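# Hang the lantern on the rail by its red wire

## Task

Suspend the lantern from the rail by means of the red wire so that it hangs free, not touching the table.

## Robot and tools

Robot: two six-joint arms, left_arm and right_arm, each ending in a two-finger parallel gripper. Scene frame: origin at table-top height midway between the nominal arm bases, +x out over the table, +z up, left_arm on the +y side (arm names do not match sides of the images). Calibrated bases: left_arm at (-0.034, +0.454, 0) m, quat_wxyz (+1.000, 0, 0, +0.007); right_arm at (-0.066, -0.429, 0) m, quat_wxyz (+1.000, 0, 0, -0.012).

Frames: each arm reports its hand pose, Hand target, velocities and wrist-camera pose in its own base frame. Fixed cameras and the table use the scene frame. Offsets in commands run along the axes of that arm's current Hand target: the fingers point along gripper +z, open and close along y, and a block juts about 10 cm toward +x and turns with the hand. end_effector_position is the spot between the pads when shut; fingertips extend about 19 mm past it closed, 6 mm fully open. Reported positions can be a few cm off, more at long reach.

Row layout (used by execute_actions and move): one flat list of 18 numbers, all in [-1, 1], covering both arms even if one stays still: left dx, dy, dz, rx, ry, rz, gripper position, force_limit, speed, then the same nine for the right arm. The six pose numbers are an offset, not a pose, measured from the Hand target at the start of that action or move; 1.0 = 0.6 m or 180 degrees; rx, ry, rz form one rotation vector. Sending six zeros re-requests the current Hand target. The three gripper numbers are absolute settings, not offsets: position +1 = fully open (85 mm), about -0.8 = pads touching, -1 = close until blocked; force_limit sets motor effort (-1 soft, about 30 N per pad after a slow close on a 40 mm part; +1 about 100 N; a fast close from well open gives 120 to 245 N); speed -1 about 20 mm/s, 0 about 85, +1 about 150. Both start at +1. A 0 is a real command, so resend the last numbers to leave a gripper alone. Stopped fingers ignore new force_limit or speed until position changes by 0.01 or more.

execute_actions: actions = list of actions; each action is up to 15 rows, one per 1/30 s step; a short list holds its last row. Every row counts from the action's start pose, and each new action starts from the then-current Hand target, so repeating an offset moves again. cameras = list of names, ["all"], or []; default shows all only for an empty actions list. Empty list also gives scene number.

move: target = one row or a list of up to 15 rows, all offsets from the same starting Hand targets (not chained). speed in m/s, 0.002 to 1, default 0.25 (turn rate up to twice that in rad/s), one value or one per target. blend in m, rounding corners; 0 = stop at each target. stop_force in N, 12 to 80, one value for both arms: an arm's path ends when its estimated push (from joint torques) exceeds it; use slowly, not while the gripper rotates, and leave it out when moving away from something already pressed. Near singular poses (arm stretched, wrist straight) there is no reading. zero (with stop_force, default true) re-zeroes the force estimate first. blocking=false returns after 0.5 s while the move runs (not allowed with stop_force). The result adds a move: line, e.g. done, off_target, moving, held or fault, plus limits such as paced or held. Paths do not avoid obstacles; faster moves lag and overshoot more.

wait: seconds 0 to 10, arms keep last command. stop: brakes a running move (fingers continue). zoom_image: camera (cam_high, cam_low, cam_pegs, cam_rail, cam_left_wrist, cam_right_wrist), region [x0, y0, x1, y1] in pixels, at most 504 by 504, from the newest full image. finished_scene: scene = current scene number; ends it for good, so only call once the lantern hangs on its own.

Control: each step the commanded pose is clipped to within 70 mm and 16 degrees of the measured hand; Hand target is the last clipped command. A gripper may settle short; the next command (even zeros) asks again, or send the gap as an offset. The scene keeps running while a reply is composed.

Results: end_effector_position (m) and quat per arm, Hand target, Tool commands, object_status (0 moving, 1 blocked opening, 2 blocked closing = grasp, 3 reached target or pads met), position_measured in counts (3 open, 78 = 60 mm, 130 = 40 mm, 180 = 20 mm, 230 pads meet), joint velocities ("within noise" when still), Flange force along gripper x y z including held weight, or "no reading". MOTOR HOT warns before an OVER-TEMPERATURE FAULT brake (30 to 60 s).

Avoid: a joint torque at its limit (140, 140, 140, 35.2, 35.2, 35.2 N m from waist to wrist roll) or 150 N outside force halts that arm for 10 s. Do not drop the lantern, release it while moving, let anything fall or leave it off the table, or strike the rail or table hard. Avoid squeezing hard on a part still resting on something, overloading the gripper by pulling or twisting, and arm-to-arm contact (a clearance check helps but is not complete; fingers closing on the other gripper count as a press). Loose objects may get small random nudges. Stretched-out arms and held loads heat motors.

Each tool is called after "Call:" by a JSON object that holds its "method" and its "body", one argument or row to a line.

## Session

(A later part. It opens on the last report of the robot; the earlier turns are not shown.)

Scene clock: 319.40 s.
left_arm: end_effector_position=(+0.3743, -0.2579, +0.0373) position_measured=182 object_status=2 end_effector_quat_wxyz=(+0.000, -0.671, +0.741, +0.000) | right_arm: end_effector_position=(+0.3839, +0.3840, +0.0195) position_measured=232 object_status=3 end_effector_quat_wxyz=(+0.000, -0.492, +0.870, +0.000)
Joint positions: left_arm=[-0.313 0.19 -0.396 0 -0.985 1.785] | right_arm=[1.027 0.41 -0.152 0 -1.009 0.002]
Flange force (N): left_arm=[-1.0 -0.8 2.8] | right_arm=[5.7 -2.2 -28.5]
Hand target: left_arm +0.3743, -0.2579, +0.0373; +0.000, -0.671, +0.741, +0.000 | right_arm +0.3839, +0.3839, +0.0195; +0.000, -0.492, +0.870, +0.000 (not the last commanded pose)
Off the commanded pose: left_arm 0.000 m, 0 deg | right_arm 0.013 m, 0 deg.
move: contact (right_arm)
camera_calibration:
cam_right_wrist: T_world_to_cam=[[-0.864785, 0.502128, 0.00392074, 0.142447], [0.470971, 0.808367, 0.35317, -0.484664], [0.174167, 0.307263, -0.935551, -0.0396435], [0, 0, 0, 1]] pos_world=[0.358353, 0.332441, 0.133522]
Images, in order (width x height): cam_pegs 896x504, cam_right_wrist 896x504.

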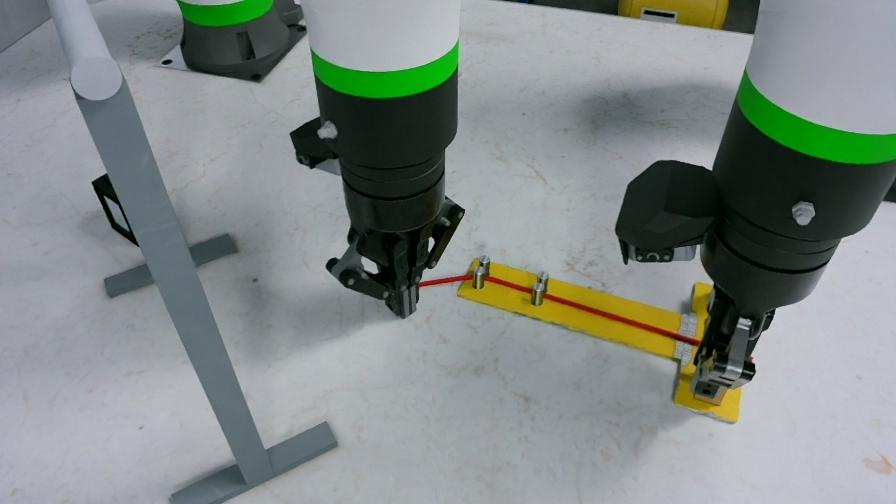

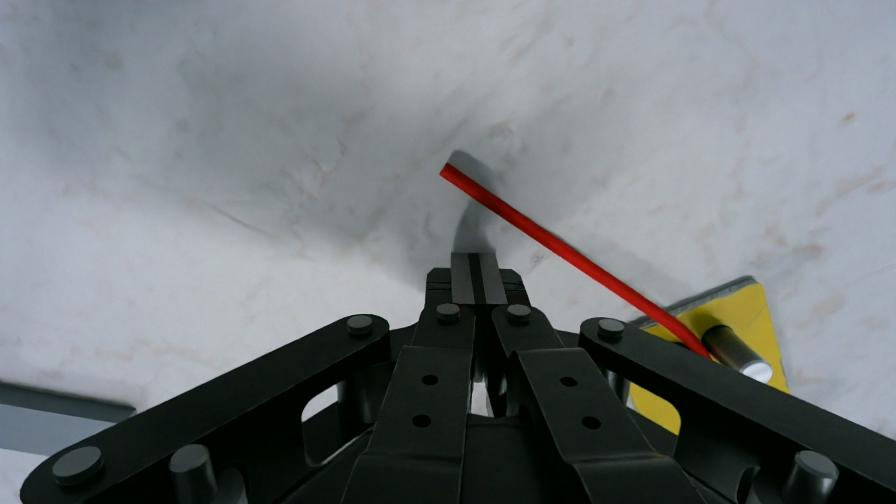

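Call:
{"method": "move", "body": {
  "target": [
    [0,0,0,0,0,0,-1,0.3,-1,0,0,-0.0018,0,0,0,-1,0,0],
    [0,0,0,0,0,0,-1,0.3,-1,0.0449,0.0681,-0.0018,0,0,0,-1,0,0]
  ],
  "speed": 0.04,
  "cameras": ["cam_right_wrist","cam_pegs"]
}}

Scene clock: 330.77 s.
left_arm: end_effector_position=(+0.3742, -0.2579, +0.0373) position_measured=182 object_status=2 end_effector_quat_wxyz=(+0.000, -0.671, +0.741, +0.000) | right_arm: end_effector_position=(+0.3350, +0.3819, +0.0205) position_measured=232 object_status=3 end_effector_quat_wxyz=(+0.000, -0.492, +0.870, +0.000)
Joint positions: left_arm=[-0.313 0.19 -0.396 0 -0.985 1.785] | right_arm=[1.109 0.333 -0.258 0 -0.98 -0.08]
Flange force (N): left_arm=[-3.6 2.5 2.9] | right_arm=[-0.8 -11.1 -4.8]
Hand target: left_arm +0.3743, -0.2579, +0.0373; +0.000, -0.671, +0.741, +0.000 | right_arm +0.3350, +0.3819, +0.0206; +0.000, -0.492, +0.870, +0.000
Off the commanded pose: left_arm 0.000 m, 0 deg | right_arm 0.000 m, 0 deg.
move: done
camera_calibration:
cam_right_wrist: T_world_to_cam=[[-0.864759, 0.502171, 0.00403234, 0.101122], [0.471054, 0.808338, 0.353126, -0.460415], [0.17407, 0.307268, -0.935567, -0.0294523], [0, 0, 0, 1]] pos_world=[0.309453, 0.330441, 0.134622]
Images, in order (width x height): cam_pegs 896x504, cam_right_wrist 896x504.

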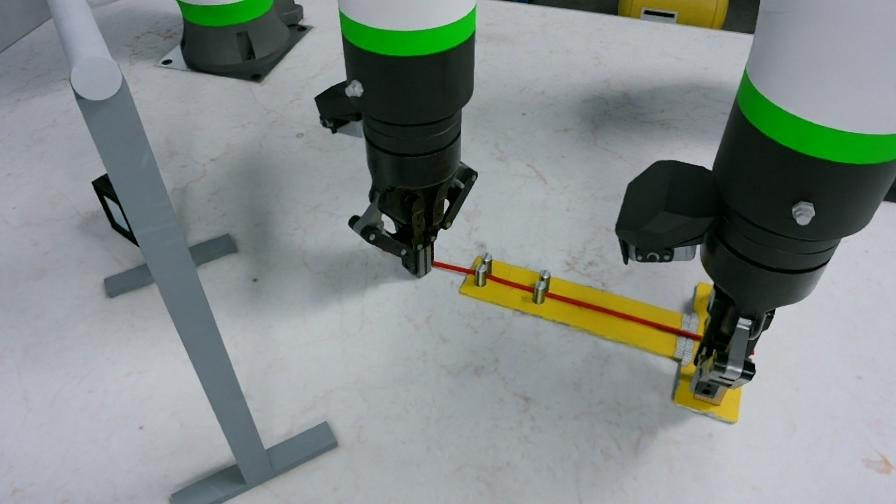

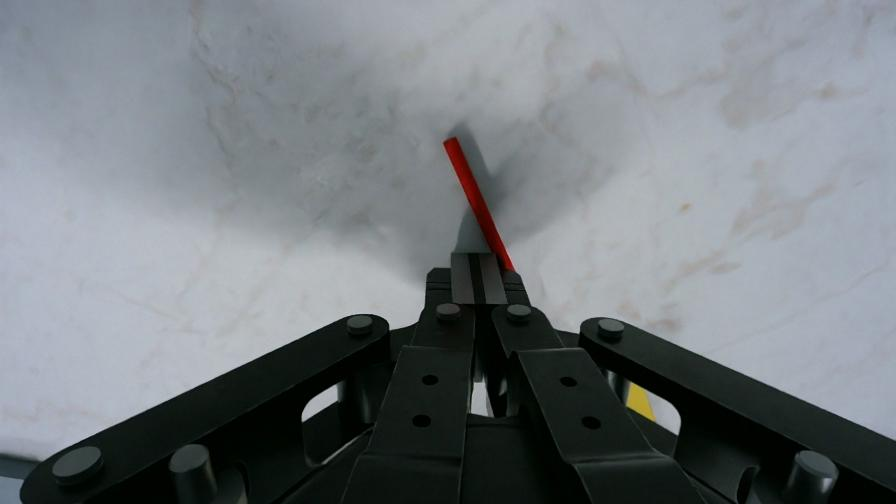

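Call:
{"method": "move", "body": {
  "target": [0,0,0,0,0,0,-1,0.3,-1,0.0273,0.0534,0,0,0,0,-1,0,0],
  "speed": 0.03,
  "cameras": ["cam_right_wrist","cam_pegs"]
}}

Scene clock: 334.23 s.
left_arm: end_effector_position=(+0.3742, -0.2579, +0.0373) position_measured=182 object_status=2 end_effector_quat_wxyz=(+0.000, -0.671, +0.741, +0.000) | right_arm: end_effector_position=(+0.2991, +0.3844, +0.0206) position_measured=232 object_status=3 end_effector_quat_wxyz=(+0.000, -0.492, +0.870, +0.000)
Joint positions: left_arm=[-0.313 0.19 -0.396 0 -0.985 1.785] | right_arm=[1.18 0.287 -0.32 0 -0.964 -0.15]
Flange force (N): left_arm=[-1.9 3.9 3.3] | right_arm=[-2.8 -10.7 -3.4]
Hand target: left_arm +0.3743, -0.2579, +0.0373; +0.000, -0.671, +0.741, +0.000 | right_arm +0.2991, +0.3844, +0.0206; +0.000, -0.492, +0.870, +0.000
Off the commanded pose: left_arm 0.000 m, 0 deg | right_arm 0.000 m, 0 deg.
move: done
camera_calibration:
cam_right_wrist: T_world_to_cam=[[-0.86475, 0.502186, 0.0039854, 0.0688201], [0.471068, 0.808363, 0.35305, -0.445527], [0.174075, 0.307178, -0.935596, -0.0239393], [0, 0, 0, 1]] pos_world=[0.273553, 0.332941, 0.134622]
Images, in order (width x height): cam_pegs 896x504, cam_right_wrist 896x504.

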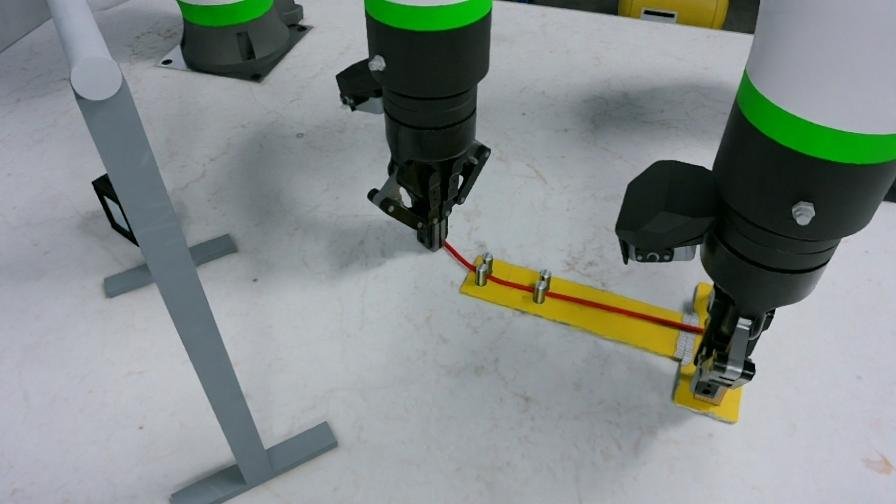

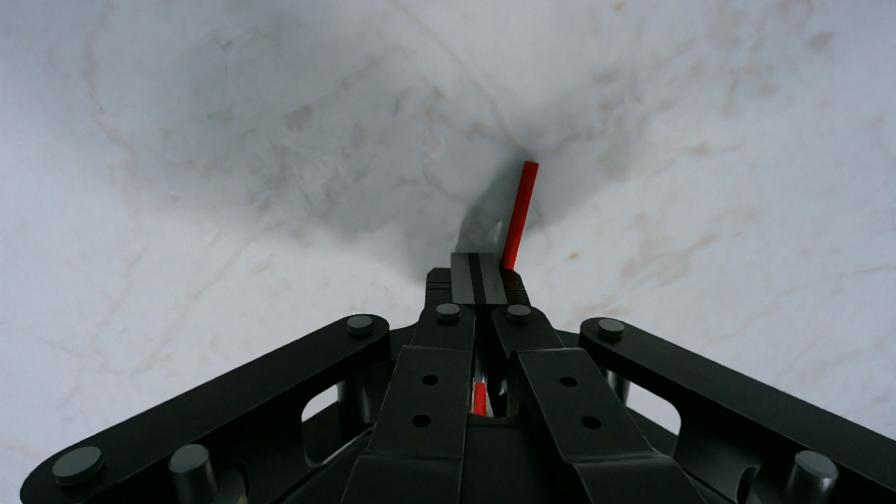

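Call:
{"method": "move", "body": {
  "target": [
    [0,0,0,0,0,0,-1,0.3,-1,0.001,0.047,0,0,0,0,-1,0,0],
    [0,0,0,0,0,0,-1,0.3,-1,-0.0232,0.0935,0,0,0,0,-1,0,0]
  ],
  "speed": 0.03,
  "blend": [0.005,0],
  "cameras": ["cam_right_wrist","cam_pegs"]
}}

Scene clock: 338.27 s.
left_arm: end_effector_position=(+0.3743, -0.2579, +0.0373) position_measured=182 object_status=2 end_effector_quat_wxyz=(+0.000, -0.671, +0.741, +0.000) | right_arm: end_effector_position=(+0.2582, +0.4252, +0.0206) position_measured=232 object_status=3 end_effector_quat_wxyz=(+0.000, -0.492, +0.870, +0.000)
Joint positions: left_arm=[-0.313 0.19 -0.396 0 -0.985 1.785] | right_arm=[1.289 0.31 -0.289 0 -0.972 -0.26]
Flange force (N): left_arm=[-6.0 2.0 2.1] | right_arm=[2.6 -14.4 -10.4]
Hand target: left_arm +0.3743, -0.2579, +0.0373; +0.000, -0.671, +0.741, +0.000 | right_arm +0.2582, +0.4252, +0.0206; +0.000, -0.492, +0.870, +0.000
Off the commanded pose: left_arm 0.000 m, 0 deg | right_arm 0.000 m, 0 deg.
move: done
camera_calibration:
cam_right_wrist: T_world_to_cam=[[-0.864791, 0.502116, 0.00395464, 0.0130022], [0.470993, 0.808407, 0.353051, -0.45924], [0.174076, 0.307178, -0.935596, -0.0293525], [0, 0, 0, 1]] pos_world=[0.232653, 0.373741, 0.134622]
Images, in order (width x height): cam_pegs 896x504, cam_right_wrist 896x504.

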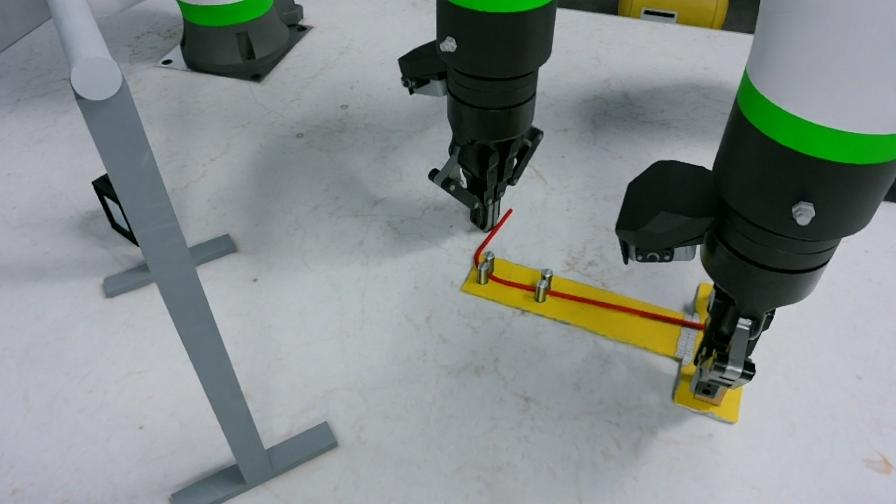

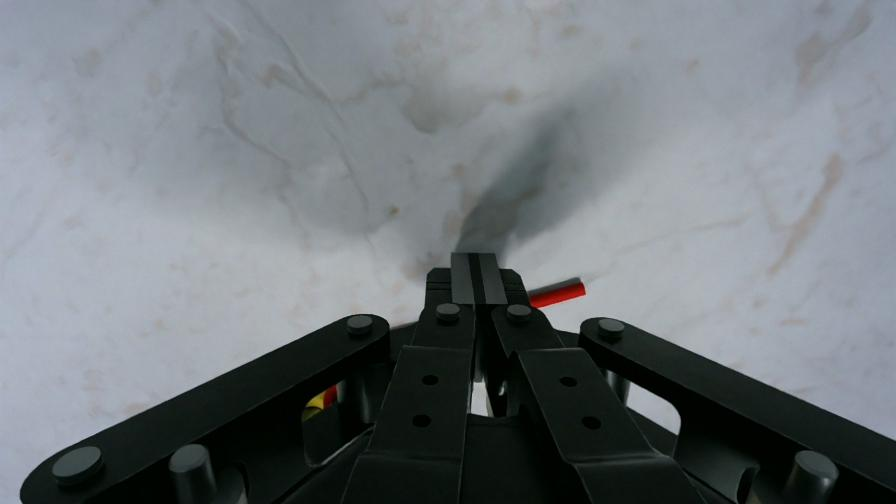

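Call:
{"method": "move", "body": {
  "target": [
    [0,0,0,0,0,0,-1,0.3,-1,-0.026,0.0175,0.0005,0,0,0,-1,0,0],
    [0,0,0,0,0,0,-1,0.3,-1,-0.0487,0.0292,0.0005,0,0,0,-1,0,0]
  ],
  "speed": 0.03,
  "blend": [0.005,0],
  "cameras": ["cam_right_wrist","cam_pegs"]
}}

Scene clock: 343.17 s.
left_arm: end_effector_position=(+0.3743, -0.2579, +0.0373) position_measured=182 object_status=2 end_effector_quat_wxyz=(+0.000, -0.671, +0.741, +0.000) | right_arm: end_effector_position=(+0.2583, +0.4593, +0.0203) position_measured=232 object_status=3 end_effector_quat_wxyz=(+0.000, -0.492, +0.870, +0.000)
Joint positions: left_arm=[-0.313 0.19 -0.396 0 -0.985 1.785] | right_arm=[1.308 0.374 -0.201 0 -0.995 -0.278]
Flange force (N): left_arm=[-7.3 -0.7 2.0] | right_arm=[4.2 -7.6 -7.3]
Hand target: left_arm +0.3743, -0.2579, +0.0373; +0.000, -0.671, +0.741, +0.000 | right_arm +0.2583, +0.4593, +0.0203; +0.000, -0.492, +0.870, +0.000
Off the commanded pose: left_arm 0.000 m, 0 deg | right_arm 0.000 m, 0 deg.
move: done
camera_calibration:
cam_right_wrist: T_world_to_cam=[[-0.864776, 0.502143, 0.0038738, -0.00412223], [0.470985, 0.808392, 0.353095, -0.486699], [0.174172, 0.307172, -0.93558, -0.0401307], [0, 0, 0, 1]] pos_world=[0.232653, 0.407841, 0.134321]
Images, in order (width x height): cam_pegs 896x504, cam_right_wrist 896x504.

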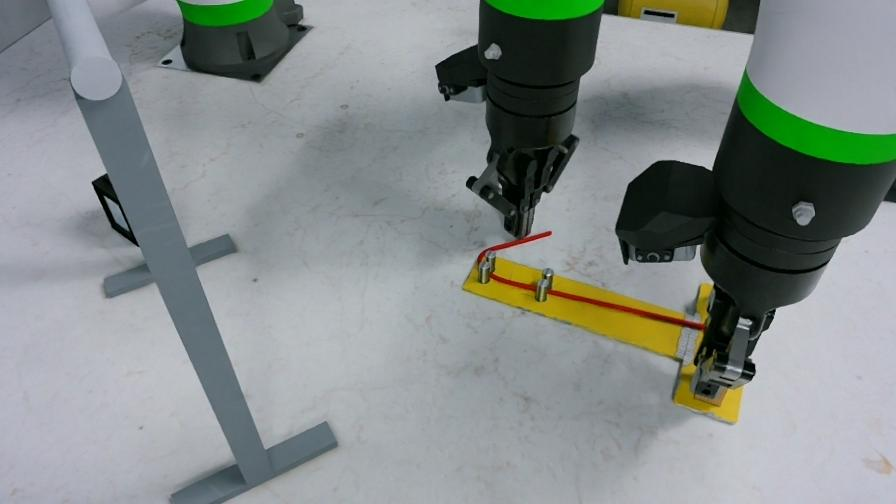

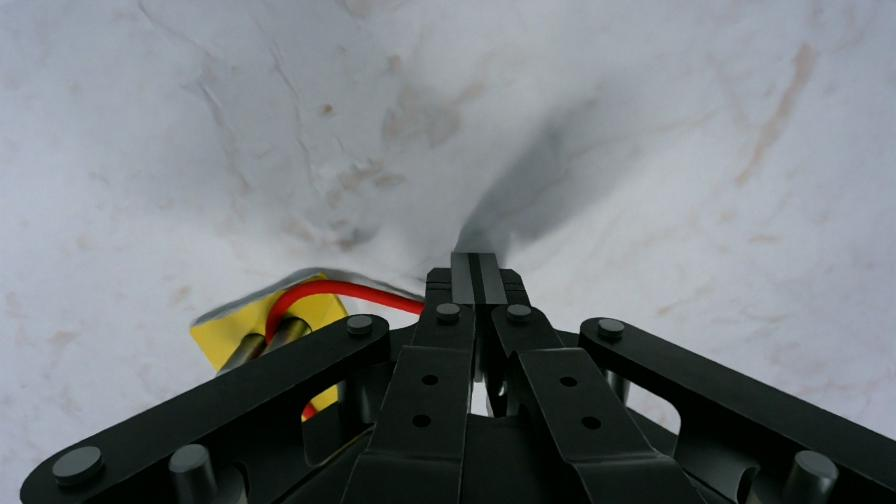

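Call:
{"method": "move", "body": {
  "target": [
    [0,0,0,0,0,0,-1,0.3,-1,-0.03,0.004,0,0,0,0,-1,0,0],
    [0,0,0,0,0,0,-1,0.3,-1,-0.0528,0.0021,0,0,0,0,-1,0,0],
    [0,0,0,0,0,0,-1,0.3,-1,-0.0795,-0.0082,0,0,0,0,-1,0,0]
  ],
  "speed": 0.03,
  "blend": [0.005,0.005,0],
  "cameras": ["cam_right_wrist","cam_pegs"]
}}

Scene clock: 348.70 s.
left_arm: end_effector_position=(+0.3743, -0.2579, +0.0373) position_measured=182 object_status=2 end_effector_quat_wxyz=(+0.000, -0.671, +0.741, +0.000) | right_arm: end_effector_position=(+0.2871, +0.4976, +0.0203) position_measured=232 object_status=3 end_effector_quat_wxyz=(+0.000, -0.492, +0.870, +0.000)
Joint positions: left_arm=[-0.313 0.19 -0.396 0 -0.985 1.785] | right_arm=[1.276 0.477 -0.051 0 -1.043 -0.246]
Flange force (N): left_arm=[-2.7 -4.1 2.9] | right_arm=[1.0 -3.6 -4.3]
Hand target: left_arm +0.3743, -0.2579, +0.0373; +0.000, -0.671, +0.741, +0.000 | right_arm +0.2871, +0.4976, +0.0203; +0.000, -0.492, +0.870, +0.000
Off the commanded pose: left_arm 0.000 m, 0 deg | right_arm 0.000 m, 0 deg.
move: done
camera_calibration:
cam_right_wrist: T_world_to_cam=[[-0.864776, 0.502143, 0.0038738, 0.00155124], [0.470985, 0.808392, 0.353095, -0.531225], [0.174172, 0.307172, -0.93558, -0.0569116], [0, 0, 0, 1]] pos_world=[0.261453, 0.446141, 0.134321]
Images, in order (width x height): cam_pegs 896x504, cam_right_wrist 896x504.

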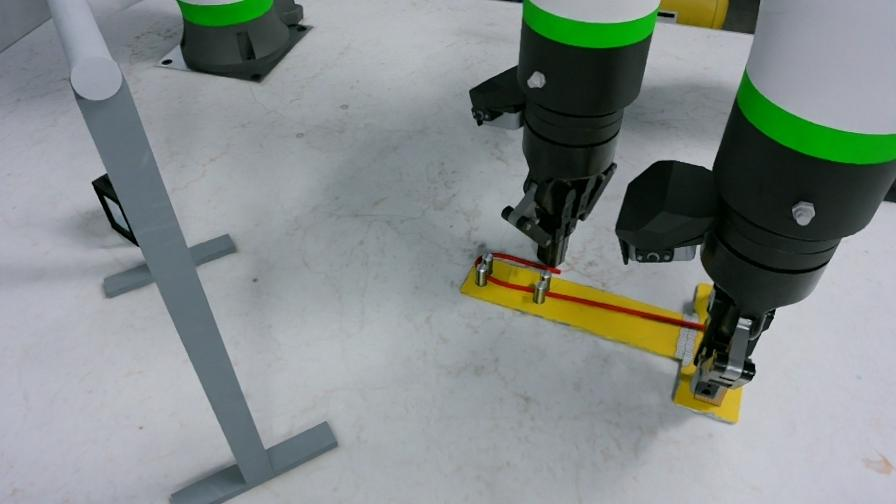

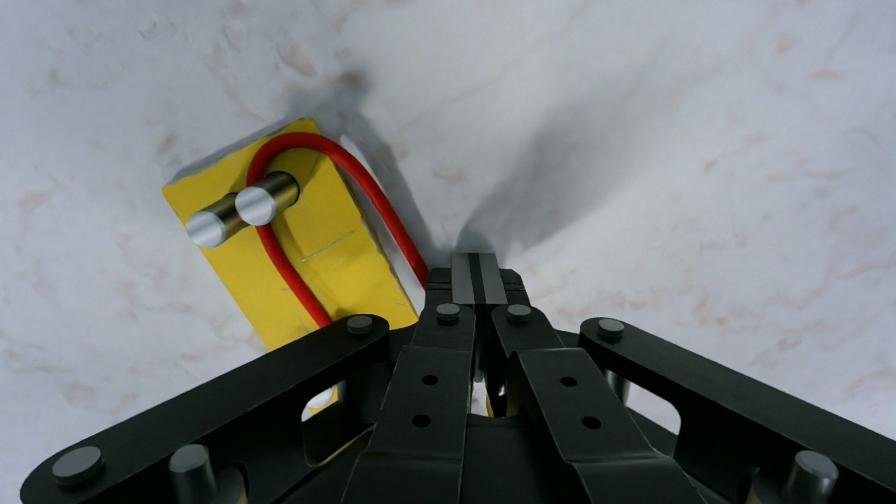

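Call:
{"method": "move", "body": {
  "target": [
    [0,0,0,0,0,0,-1,0.3,-1,0.0231,0.0443,0,0,0,0,-1,0,0],
    [0,0,0,0,0,0,-1,0.3,-1,0.2,0.1,-0.3,0,0,0,-1,0,0]
  ],
  "speed": [0.04,0.2],
  "cameras": ["cam_right_wrist","cam_pegs"]
}}

Scene clock: 353.20 s.
left_arm: end_effector_position=(+0.3743, -0.2579, +0.0373) position_measured=182 object_status=2 end_effector_quat_wxyz=(+0.000, -0.671, +0.741, +0.000) | right_arm: end_effector_position=(+0.1738, +0.4257, +0.2002) position_measured=232 object_status=3 end_effector_quat_wxyz=(+0.000, -0.492, +0.870, +0.000)
Joint positions: left_arm=[-0.313 0.19 -0.396 0 -0.985 1.785] | right_arm=[1.47 0.046 -0.146 0 -1.379 -0.44]
Flange force (N): left_arm=[-1.0 -1.1 3.1] | right_arm=[-4.0 -6.1 -3.6]
Hand target: left_arm +0.3743, -0.2579, +0.0373; +0.000, -0.671, +0.741, +0.000 | right_arm +0.1738, +0.4257, +0.2003; +0.000, -0.492, +0.870, +0.000
Off the commanded pose: left_arm 0.000 m, 0 deg | right_arm 0.000 m, 0 deg.
move: done
camera_calibration:
cam_right_wrist: T_world_to_cam=[[-0.864765, 0.50216, 0.00406606, -0.0610896], [0.471082, 0.808388, 0.352973, -0.483271], [0.173962, 0.307154, -0.935625, 0.153365], [0, 0, 0, 1]] pos_world=[0.148153, 0.374241, 0.314322]
Images, in order (width x height): cam_pegs 896x504, cam_right_wrist 896x504.

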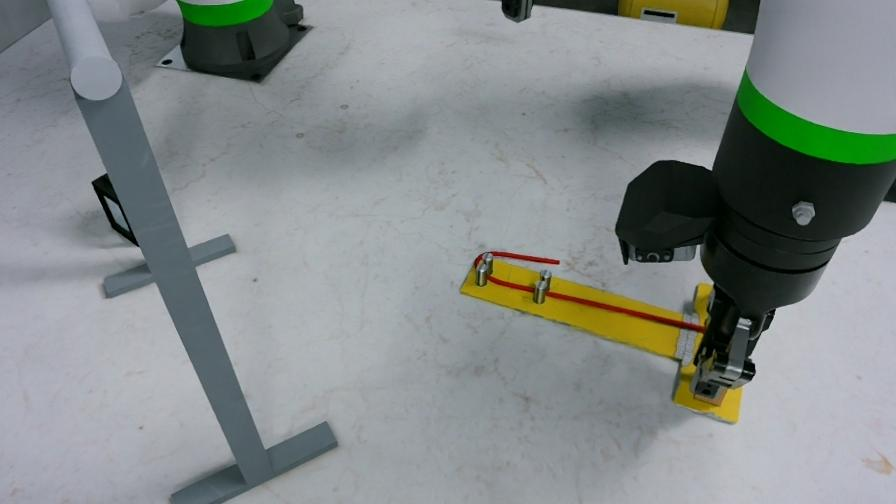

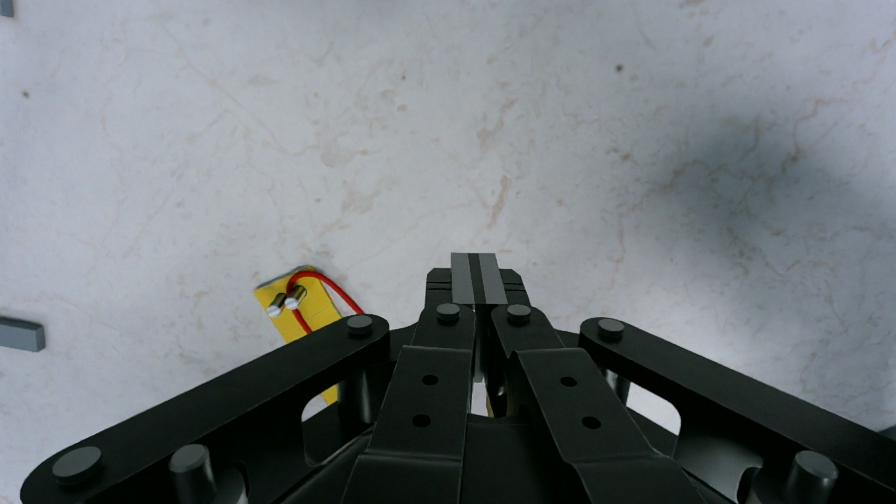

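Call:
{"method": "move", "body": {
  "target": [0,0,0,0,0,0,-1,0.3,-1,0.0283,-0.2618,-0.15,0,0,0,1,0,0],
  "cameras": ["cam_right_wrist"]
}}

Call:
{"method": "zoom_image", "body": {
  "camera": "cam_right_wrist",
  "region": [440, 230, 600, 420]
}}

Scene clock: 357.87 s.
left_arm: end_effector_position=(+0.3743, -0.2579, +0.0373) position_measured=182 object_status=2 end_effector_quat_wxyz=(+0.000, -0.671, +0.741, +0.000) | right_arm: end_effector_position=(+0.2997, +0.3302, +0.2903) position_measured=3 object_status=0 end_effector_quat_wxyz=(+0.000, -0.492, +0.870, +0.000)
Joint positions: left_arm=[-0.313 0.19 -0.396 0 -0.985 1.785] | right_arm=[1.13 -0.008 0.009 0 -1.589 -0.1]
Flange force (N): left_arm=[-0.8 -1.7 2.6] | right_arm=[-1.1 -7.1 -3.3]
Hand target: left_arm +0.3743, -0.2579, +0.0373; +0.000, -0.671, +0.741, +0.000 | right_arm +0.2997, +0.3302, +0.2903; +0.000, -0.492, +0.870, +0.000
Off the commanded pose: left_arm 0.000 m, 0 deg | right_arm 0.000 m, 0 deg.
move: done
camera_calibration:
cam_right_wrist: T_world_to_cam=[[-0.864791, 0.502116, 0.00395464, 0.095439], [0.470993, 0.808407, 0.353051, -0.497158], [0.174076, 0.307178, -0.935596, 0.244953], [0, 0, 0, 1]] pos_world=[0.274053, 0.278741, 0.404322]
Images, in order (width x height): cam_right_wrist 896x504.

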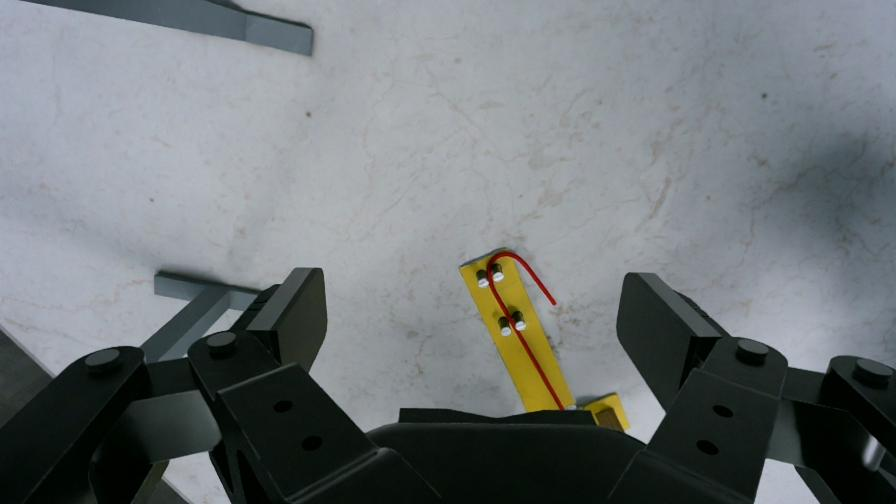

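Scaled by 2.653.

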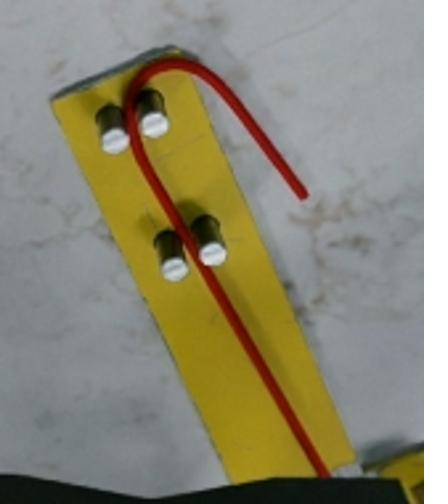

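Call:
{"method": "move", "body": {
  "target": [0,0,0,0,0,0,0,0.3,-1,0,0,0,0,0,0,1,0,0]
}}

Call:
{"method": "move", "body": {
  "target": [
    [0,0,-0.105,0,0,0,0,0.3,-1,0,0,0,0,0,0,1,0,0],
    [0,0,-0.105,0,0,0.5,0,0.3,-1,0,0,0,0,0,0,1,0,0],
    [0,0,-0.105,0,0,1.0,0,0.3,-1,0,0,0,0,0,0,1,0,0]
  ],
  "cameras": ["cam_left_wrist","cam_right_wrist"]
}}

Scene clock: 398.57 s.
left_arm: end_effector_position=(+0.3743, -0.2579, +0.0373) position_measured=128 object_status=0 end_effector_quat_wxyz=(+0.000, -0.671, +0.741, +0.000) | right_arm: end_effector_position=(+0.2997, +0.3302, +0.2903) position_measured=3 object_status=3 end_effector_quat_wxyz=(+0.000, -0.492, +0.870, +0.000)
Joint positions: left_arm=[-0.313 0.19 -0.396 0 -0.985 1.785] | right_arm=[1.13 -0.008 0.009 0 -1.589 -0.1]
Flange force (N): left_arm=[-1.0 -1.1 0.9] | right_arm=[-1.6 -7.0 -3.3]
Hand target: left_arm +0.3743, -0.2579, +0.0373; +0.000, -0.671, +0.741, +0.000 | right_arm +0.2997, +0.3302, +0.2903; +0.000, -0.492, +0.870, +0.000
Off the commanded pose: left_arm 0.000 m, 0 deg | right_arm 0.000 m, 0 deg.
move: done

Scene clock: 406.13 s.
left_arm: end_effector_position=(+0.3743, -0.2579, +0.1003) position_measured=128 object_status=3 end_effector_quat_wxyz=(+0.000, +0.741, +0.671, +0.000) | right_arm: end_effector_position=(+0.2997, +0.3302, +0.2903) position_measured=3 object_status=3 end_effector_quat_wxyz=(+0.000, -0.492, +0.870, +0.000)
Joint positions: left_arm=[-0.313 0.11 -0.321 0 -1.14 -1.357] | right_arm=[1.13 -0.008 0.009 0 -1.589 -0.1]
Flange force (N): left_arm=[1.5 -0.1 1.5] | right_arm=[-1.2 -6.9 -3.4]
Hand target: left_arm +0.3743, -0.2579, +0.1003; +0.000, +0.741, +0.671, +0.000 | right_arm +0.2997, +0.3302, +0.2903; +0.000, -0.492, +0.870, +0.000
Off the commanded pose: left_arm 0.000 m, 0 deg | right_arm 0.000 m, 0 deg.
move: done
camera_calibration:
cam_left_wrist: T_world_to_cam=[[0.996378, -0.0838934, 0.0138582, -0.390085], [-0.0838622, -0.942631, 0.323133, -0.221864], [-0.0140456, -0.323125, -0.946252, 0.14875], [0, 0, 0, 1]] pos_world=[0.372156, -0.193796, 0.217852]
cam_right_wrist: T_world_to_cam=[[-0.864776, 0.502143, 0.0038738, 0.0954602], [0.470985, 0.808392, 0.353095, -0.49717], [0.174172, 0.307172, -0.93558, 0.244921], [0, 0, 0, 1]] pos_world=[0.274053, 0.278741, 0.404321]
Images, in order (width x height): cam_left_wrist 896x504, cam_right_wrist 896x504.

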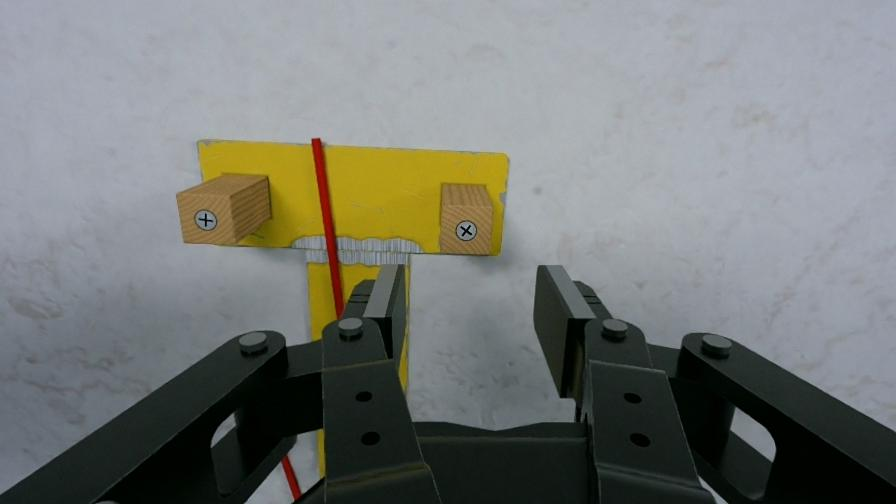

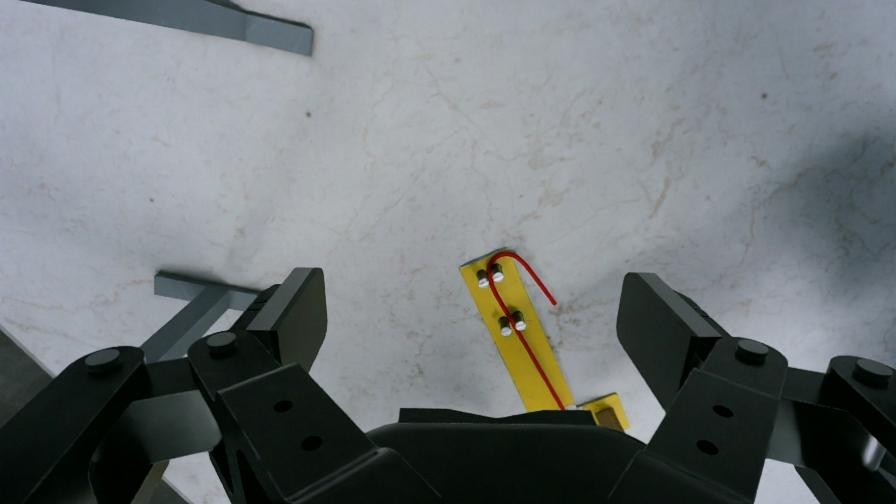

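Call:
{"method": "move", "body": {
  "target": [
    [0.0115,0,0,0,0,0,0,0.3,-1,0,0,0,0,0,0,1,0,0],
    [0.0115,0,0.104,0,0,0,0,0.3,-1,0,0,0,0,0,0,1,0,0]
  ],
  "speed": 0.1,
  "cameras": ["cam_left_wrist"]
}}

Call:
{"method": "move", "body": {
  "target": [0,0,0,0,0,0,-1,0.3,-1,0,0,0,0,0,0,1,0,0]
}}

Call:
{"method": "move", "body": {
  "target": [0,0,-0.002,0,0,0,-1,0.3,-1,0,0,0,0,0,0,1,0,0],
  "cameras": ["cam_right_wrist","cam_left_wrist"]
}}

Call:
{"method": "zoom_image", "body": {
  "camera": "cam_right_wrist",
  "region": [440, 230, 600, 420]
}}

Scene clock: 413.53 s.
left_arm: end_effector_position=(+0.3750, -0.2510, +0.0379) position_measured=128 object_status=3 end_effector_quat_wxyz=(+0.000, +0.741, +0.671, +0.000) | right_arm: end_effector_position=(+0.2997, +0.3302, +0.2903) position_measured=3 object_status=3 end_effector_quat_wxyz=(+0.000, -0.492, +0.870, +0.000)
Joint positions: left_arm=[-0.298 0.182 -0.405 0 -0.984 -1.372] | right_arm=[1.13 -0.008 0.009 0 -1.589 -0.1]
Flange force (N): left_arm=[0.9 0.9 0.4] | right_arm=[-0.9 -7.2 -3.5]
Hand target: left_arm +0.3749, -0.2511, +0.0379; +0.000, +0.741, +0.671, +0.000 | right_arm +0.2997, +0.3302, +0.2903; +0.000, -0.492, +0.870, +0.000
Off the commanded pose: left_arm 0.000 m, 0 deg | right_arm 0.000 m, 0 deg.
move: done
camera_calibration:
cam_left_wrist: T_world_to_cam=[[0.996372, -0.0839526, 0.0139859, -0.389276], [-0.0839596, -0.942625, 0.323125, -0.195201], [-0.0139437, -0.323126, -0.946253, 0.0918714], [0, 0, 0, 1]] pos_world=[0.372756, -0.186996, 0.155452]
Images, in order (width x height): cam_left_wrist 896x504.

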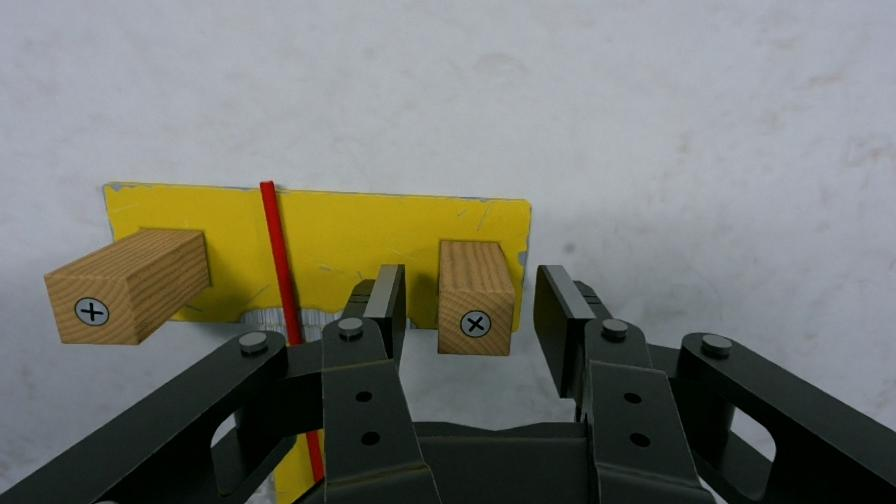

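Scene clock: 415.03 s.
left_arm: end_effector_position=(+0.3750, -0.2511, +0.0379) position_measured=182 object_status=0 end_effector_quat_wxyz=(+0.000, +0.741, +0.671, +0.000) | right_arm: end_effector_position=(+0.2997, +0.3302, +0.2903) position_measured=3 object_status=3 end_effector_quat_wxyz=(+0.000, -0.492, +0.870, +0.000)
Joint positions: left_arm=[-0.298 0.182 -0.405 0 -0.984 -1.372] | right_arm=[1.13 -0.008 0.009 0 -1.589 -0.1]
Flange force (N): left_arm=[5.0 -2.6 -18.6] | right_arm=[-1.0 -6.9 -3.4]
Hand target: left_arm +0.3749, -0.2511, +0.0379; +0.000, +0.741, +0.671, +0.000 | right_arm +0.2997, +0.3302, +0.2903; +0.000, -0.492, +0.870, +0.000
Off the commanded pose: left_arm 0.000 m, 0 deg | right_arm 0.000 m, 0 deg.
move: done

Scene clock: 415.73 s.
left_arm: end_effector_position=(+0.3749, -0.2511, +0.0391) position_measured=182 object_status=2 end_effector_quat_wxyz=(+0.000, +0.741, +0.671, +0.000) | right_arm: end_effector_position=(+0.2997, +0.3302, +0.2903) position_measured=3 object_status=3 end_effector_quat_wxyz=(+0.000, -0.492, +0.870, +0.000)
Joint positions: left_arm=[-0.298 0.18 -0.404 0 -0.987 -1.372] | right_arm=[1.13 -0.008 0.009 0 -1.589 -0.1]
Flange force (N): left_arm=[0.9 1.2 2.7] | right_arm=[-1.1 -6.8 -3.1]
Hand target: left_arm +0.3749, -0.2511, +0.0391; +0.000, +0.741, +0.671, +0.000 | right_arm +0.2997, +0.3302, +0.2903; +0.000, -0.492, +0.870, +0.000
Off the commanded pose: left_arm 0.000 m, 0 deg | right_arm 0.000 m, 0 deg.
move: done
camera_calibration:
cam_left_wrist: T_world_to_cam=[[0.996372, -0.0839521, 0.0139857, -0.389293], [-0.0839591, -0.942625, 0.323125, -0.195589], [-0.0139437, -0.323126, -0.946253, 0.0930069], [0, 0, 0, 1]] pos_world=[0.372756, -0.186996, 0.156652]
cam_right_wrist: T_world_to_cam=[[-0.864776, 0.502143, 0.0038738, 0.0954602], [0.470985, 0.808392, 0.353095, -0.49717], [0.174172, 0.307172, -0.93558, 0.244921], [0, 0, 0, 1]] pos_world=[0.274053, 0.278741, 0.404321]
Images, in order (width x height): cam_left_wrist 896x504, cam_right_wrist 896x504.

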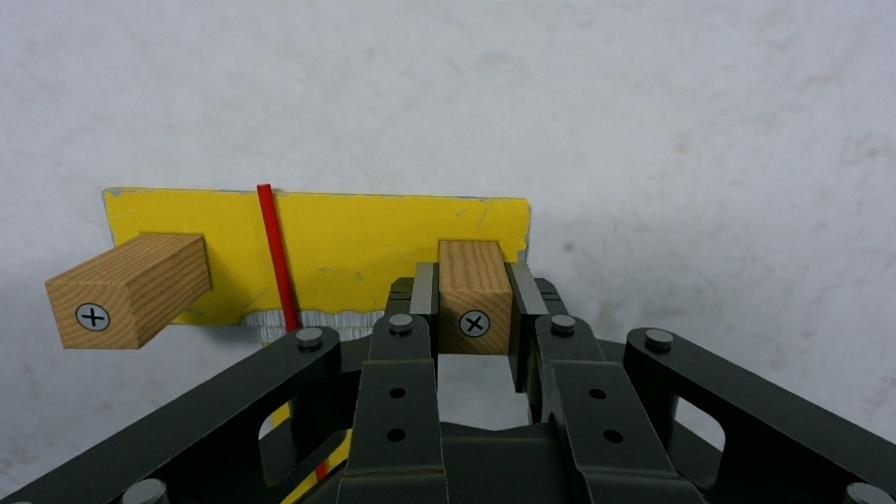

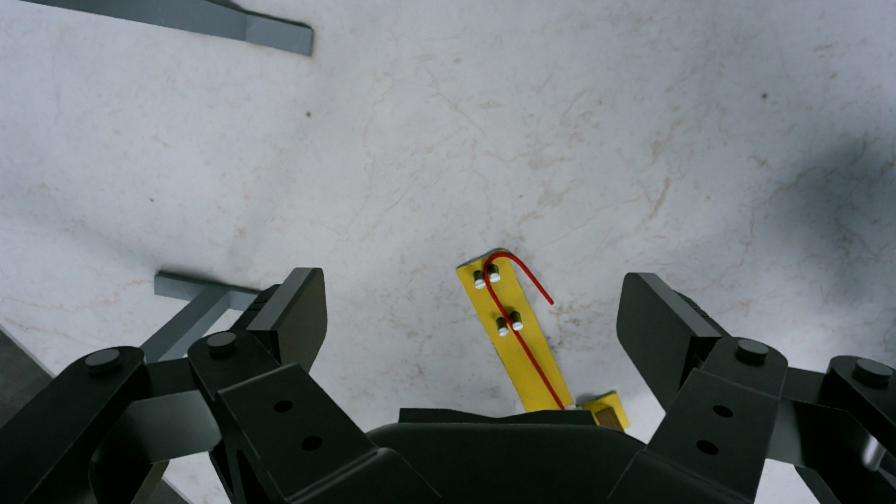

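Scaled by 2.653.

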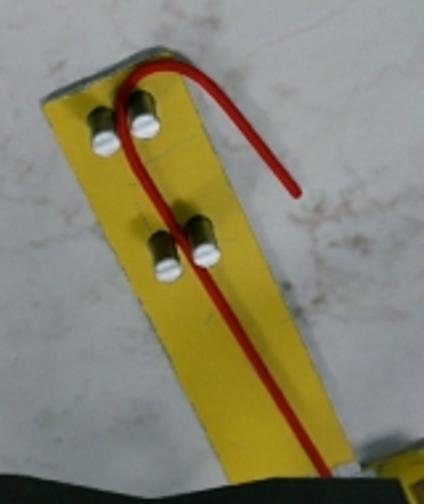

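Call:
{"method": "move", "body": {
  "target": [-0.0131,-0.1326,0,0,0,0,-1,0.3,-1,0,0,0,0,0,0,1,0,0],
  "speed": 0.06
}}

Call:
{"method": "move", "body": {
  "target": [0,0,0,0,0,0,0,0.3,-1,0,0,0,0,0,0,1,0,0]
}}

Call:
{"method": "move", "body": {
  "target": [
    [0,0,-0.12,0,0,0,0,0.3,-1,0,0,0,0,0,0,1,0,0],
    [0.2486,-0.0245,-0.3,0,0,0,0,0.3,-1,0,0,0,0,0,0,1,0,0]
  ],
  "blend": [0.03,0],
  "cameras": ["cam_right_wrist","cam_pegs"]
}}

Scene clock: 479.07 s.
left_arm: end_effector_position=(+0.2950, -0.2510, +0.0391) position_measured=182 object_status=2 end_effector_quat_wxyz=(+0.000, +0.741, +0.671, +0.000) | right_arm: end_effector_position=(+0.2997, +0.3302, +0.2903) position_measured=3 object_status=3 end_effector_quat_wxyz=(+0.000, -0.492, +0.870, +0.000)
Joint positions: left_arm=[-0.363 0.026 -0.576 0 -0.969 -1.307] | right_arm=[1.13 -0.008 0.009 0 -1.589 -0.1]
Flange force (N): left_arm=[1.0 1.5 2.8] | right_arm=[-0.7 -7.2 -3.4]
Hand target: left_arm +0.2950, -0.2510, +0.0391; +0.000, +0.741, +0.671, +0.000 | right_arm +0.2997, +0.3302, +0.2903; +0.000, -0.492, +0.870, +0.000
Off the commanded pose: left_arm 0.000 m, 0 deg | right_arm 0.000 m, 0 deg.
move: done

Scene clock: 480.37 s.
left_arm: end_effector_position=(+0.2950, -0.2510, +0.0391) position_measured=128 object_status=0 end_effector_quat_wxyz=(+0.000, +0.741, +0.671, +0.000) | right_arm: end_effector_position=(+0.2997, +0.3302, +0.2903) position_measured=3 object_status=3 end_effector_quat_wxyz=(+0.000, -0.492, +0.870, +0.000)
Joint positions: left_arm=[-0.363 0.026 -0.576 0 -0.969 -1.307] | right_arm=[1.13 -0.008 0.009 0 -1.589 -0.1]
Flange force (N): left_arm=[1.5 1.4 1.0] | right_arm=[-0.9 -7.2 -3.4]
Hand target: left_arm +0.2950, -0.2510, +0.0391; +0.000, +0.741, +0.671, +0.000 | right_arm +0.2997, +0.3302, +0.2903; +0.000, -0.492, +0.870, +0.000
Off the commanded pose: left_arm 0.000 m, 0 deg | right_arm 0.000 m, 0 deg.
move: done

Scene clock: 481.87 s.
left_arm: end_effector_position=(+0.2952, -0.1012, +0.2191) position_measured=128 object_status=3 end_effector_quat_wxyz=(+0.000, +0.741, +0.671, +0.000) | right_arm: end_effector_position=(+0.2997, +0.3302, +0.2903) position_measured=3 object_status=3 end_effector_quat_wxyz=(+0.000, -0.492, +0.870, +0.000)
Joint positions: left_arm=[0.1 -0.361 -0.447 0 -1.485 -1.769] | right_arm=[1.13 -0.008 0.009 0 -1.589 -0.1]
Flange force (N): left_arm=[1.4 -0.6 0.9] | right_arm=[-1.0 -7.3 -3.1]
Hand target: left_arm +0.2952, -0.1011, +0.2191; +0.000, +0.741, +0.671, +0.000 | right_arm +0.2997, +0.3302, +0.2903; +0.000, -0.492, +0.870, +0.000
Off the commanded pose: left_arm 0.000 m, 0 deg | right_arm 0.000 m, 0 deg.
move: done
camera_calibration:
cam_right_wrist: T_world_to_cam=[[-0.864776, 0.502143, 0.0038738, 0.0954602], [0.470985, 0.808392, 0.353095, -0.49717], [0.174172, 0.307172, -0.93558, 0.244921], [0, 0, 0, 1]] pos_world=[0.274053, 0.278741, 0.404321]
Images, in order (width x height): cam_pegs 896x504, cam_right_wrist 896x504.

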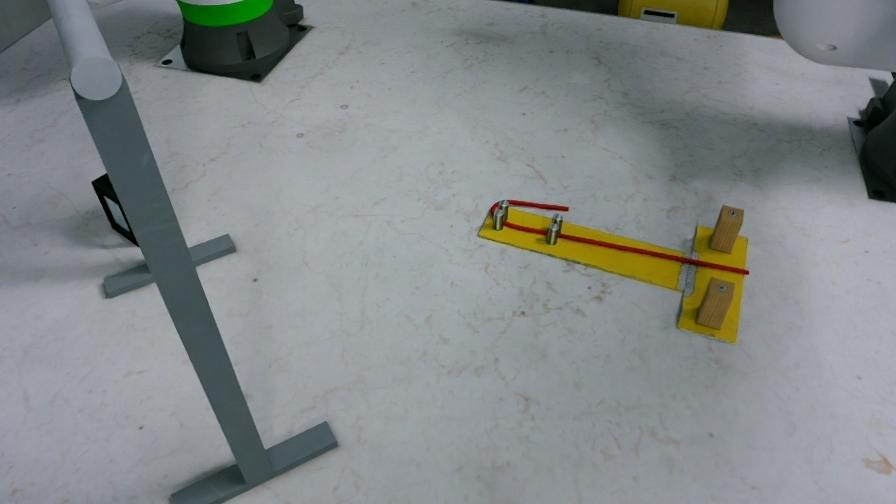

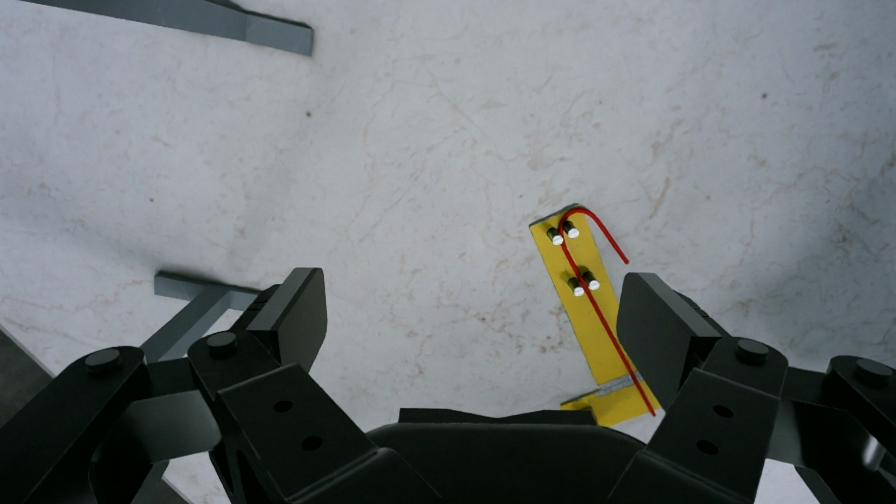

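Call:
{"method": "move", "body": {
  "target": [0,0,0,0,0,0,0,0.3,-1,-0.3028,0.2781,0.3167,0,0,-0.176,0,0,0],
  "cameras": ["cam_right_wrist","cam_pegs"]
}}

Scene clock: 488.83 s.
left_arm: end_effector_position=(+0.2952, -0.1011, +0.2191) position_measured=128 object_status=3 end_effector_quat_wxyz=(+0.000, +0.741, +0.671, +0.000) | right_arm: end_effector_position=(+0.2503, +0.5719, +0.1003) position_measured=129 object_status=3 end_effector_quat_wxyz=(+0.000, +0.711, -0.703, +0.000)
Joint positions: left_arm=[0.1 -0.361 -0.447 0 -1.485 -1.769] | right_arm=[1.368 0.511 0.204 0 -1.264 0.214]
Flange force (N): left_arm=[2.5 -1.0 1.0] | right_arm=[1.4 -4.5 -3.7]
Hand target: left_arm +0.2952, -0.1011, +0.2191; +0.000, +0.741, +0.671, +0.000 | right_arm +0.2503, +0.5719, +0.1003; +0.000, +0.711, -0.703, +0.000
Off the commanded pose: left_arm 0.000 m, 0 deg | right_arm 0.000 m, 0 deg.
move: done
camera_calibration:
cam_right_wrist: T_world_to_cam=[[-0.99963, -0.0269467, 0.00382966, 0.268437], [-0.0238584, 0.935258, 0.353163, -0.550978], [-0.0130983, 0.35294, -0.935554, 0.0221951], [0, 0, 0, 1]] pos_world=[0.255483, 0.514706, 0.214321]
Images, in order (width x height): cam_pegs 896x504, cam_right_wrist 896x504.

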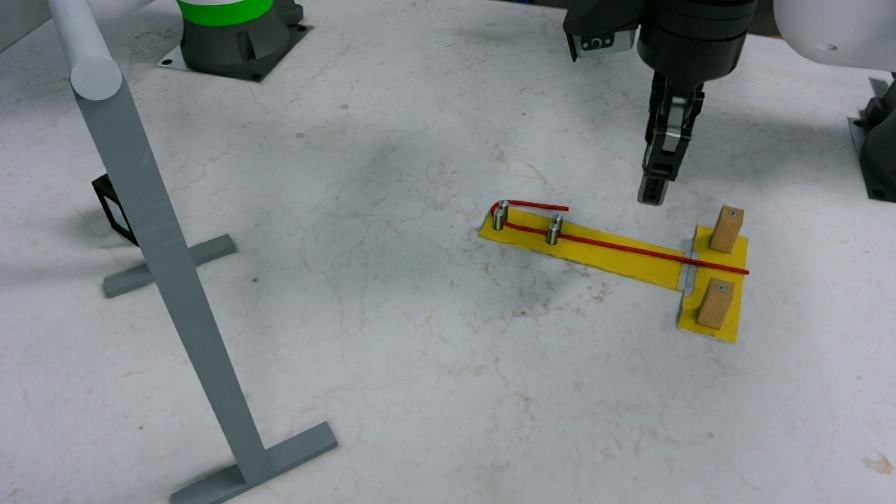

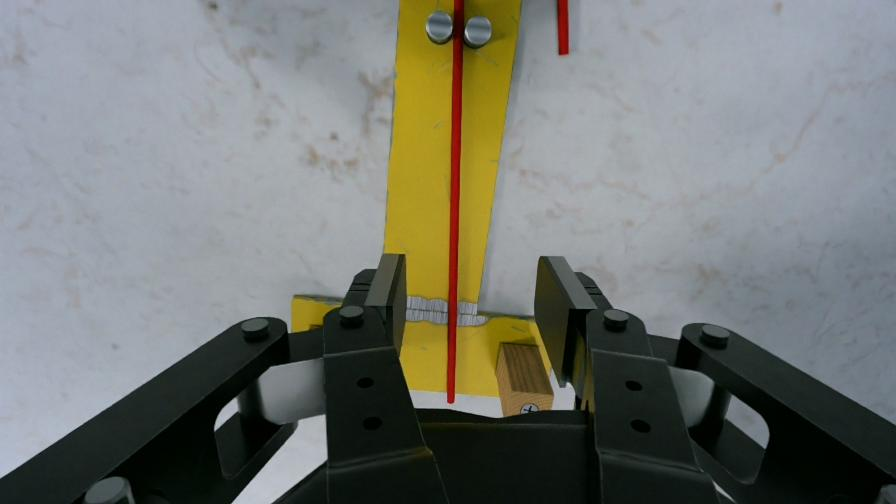

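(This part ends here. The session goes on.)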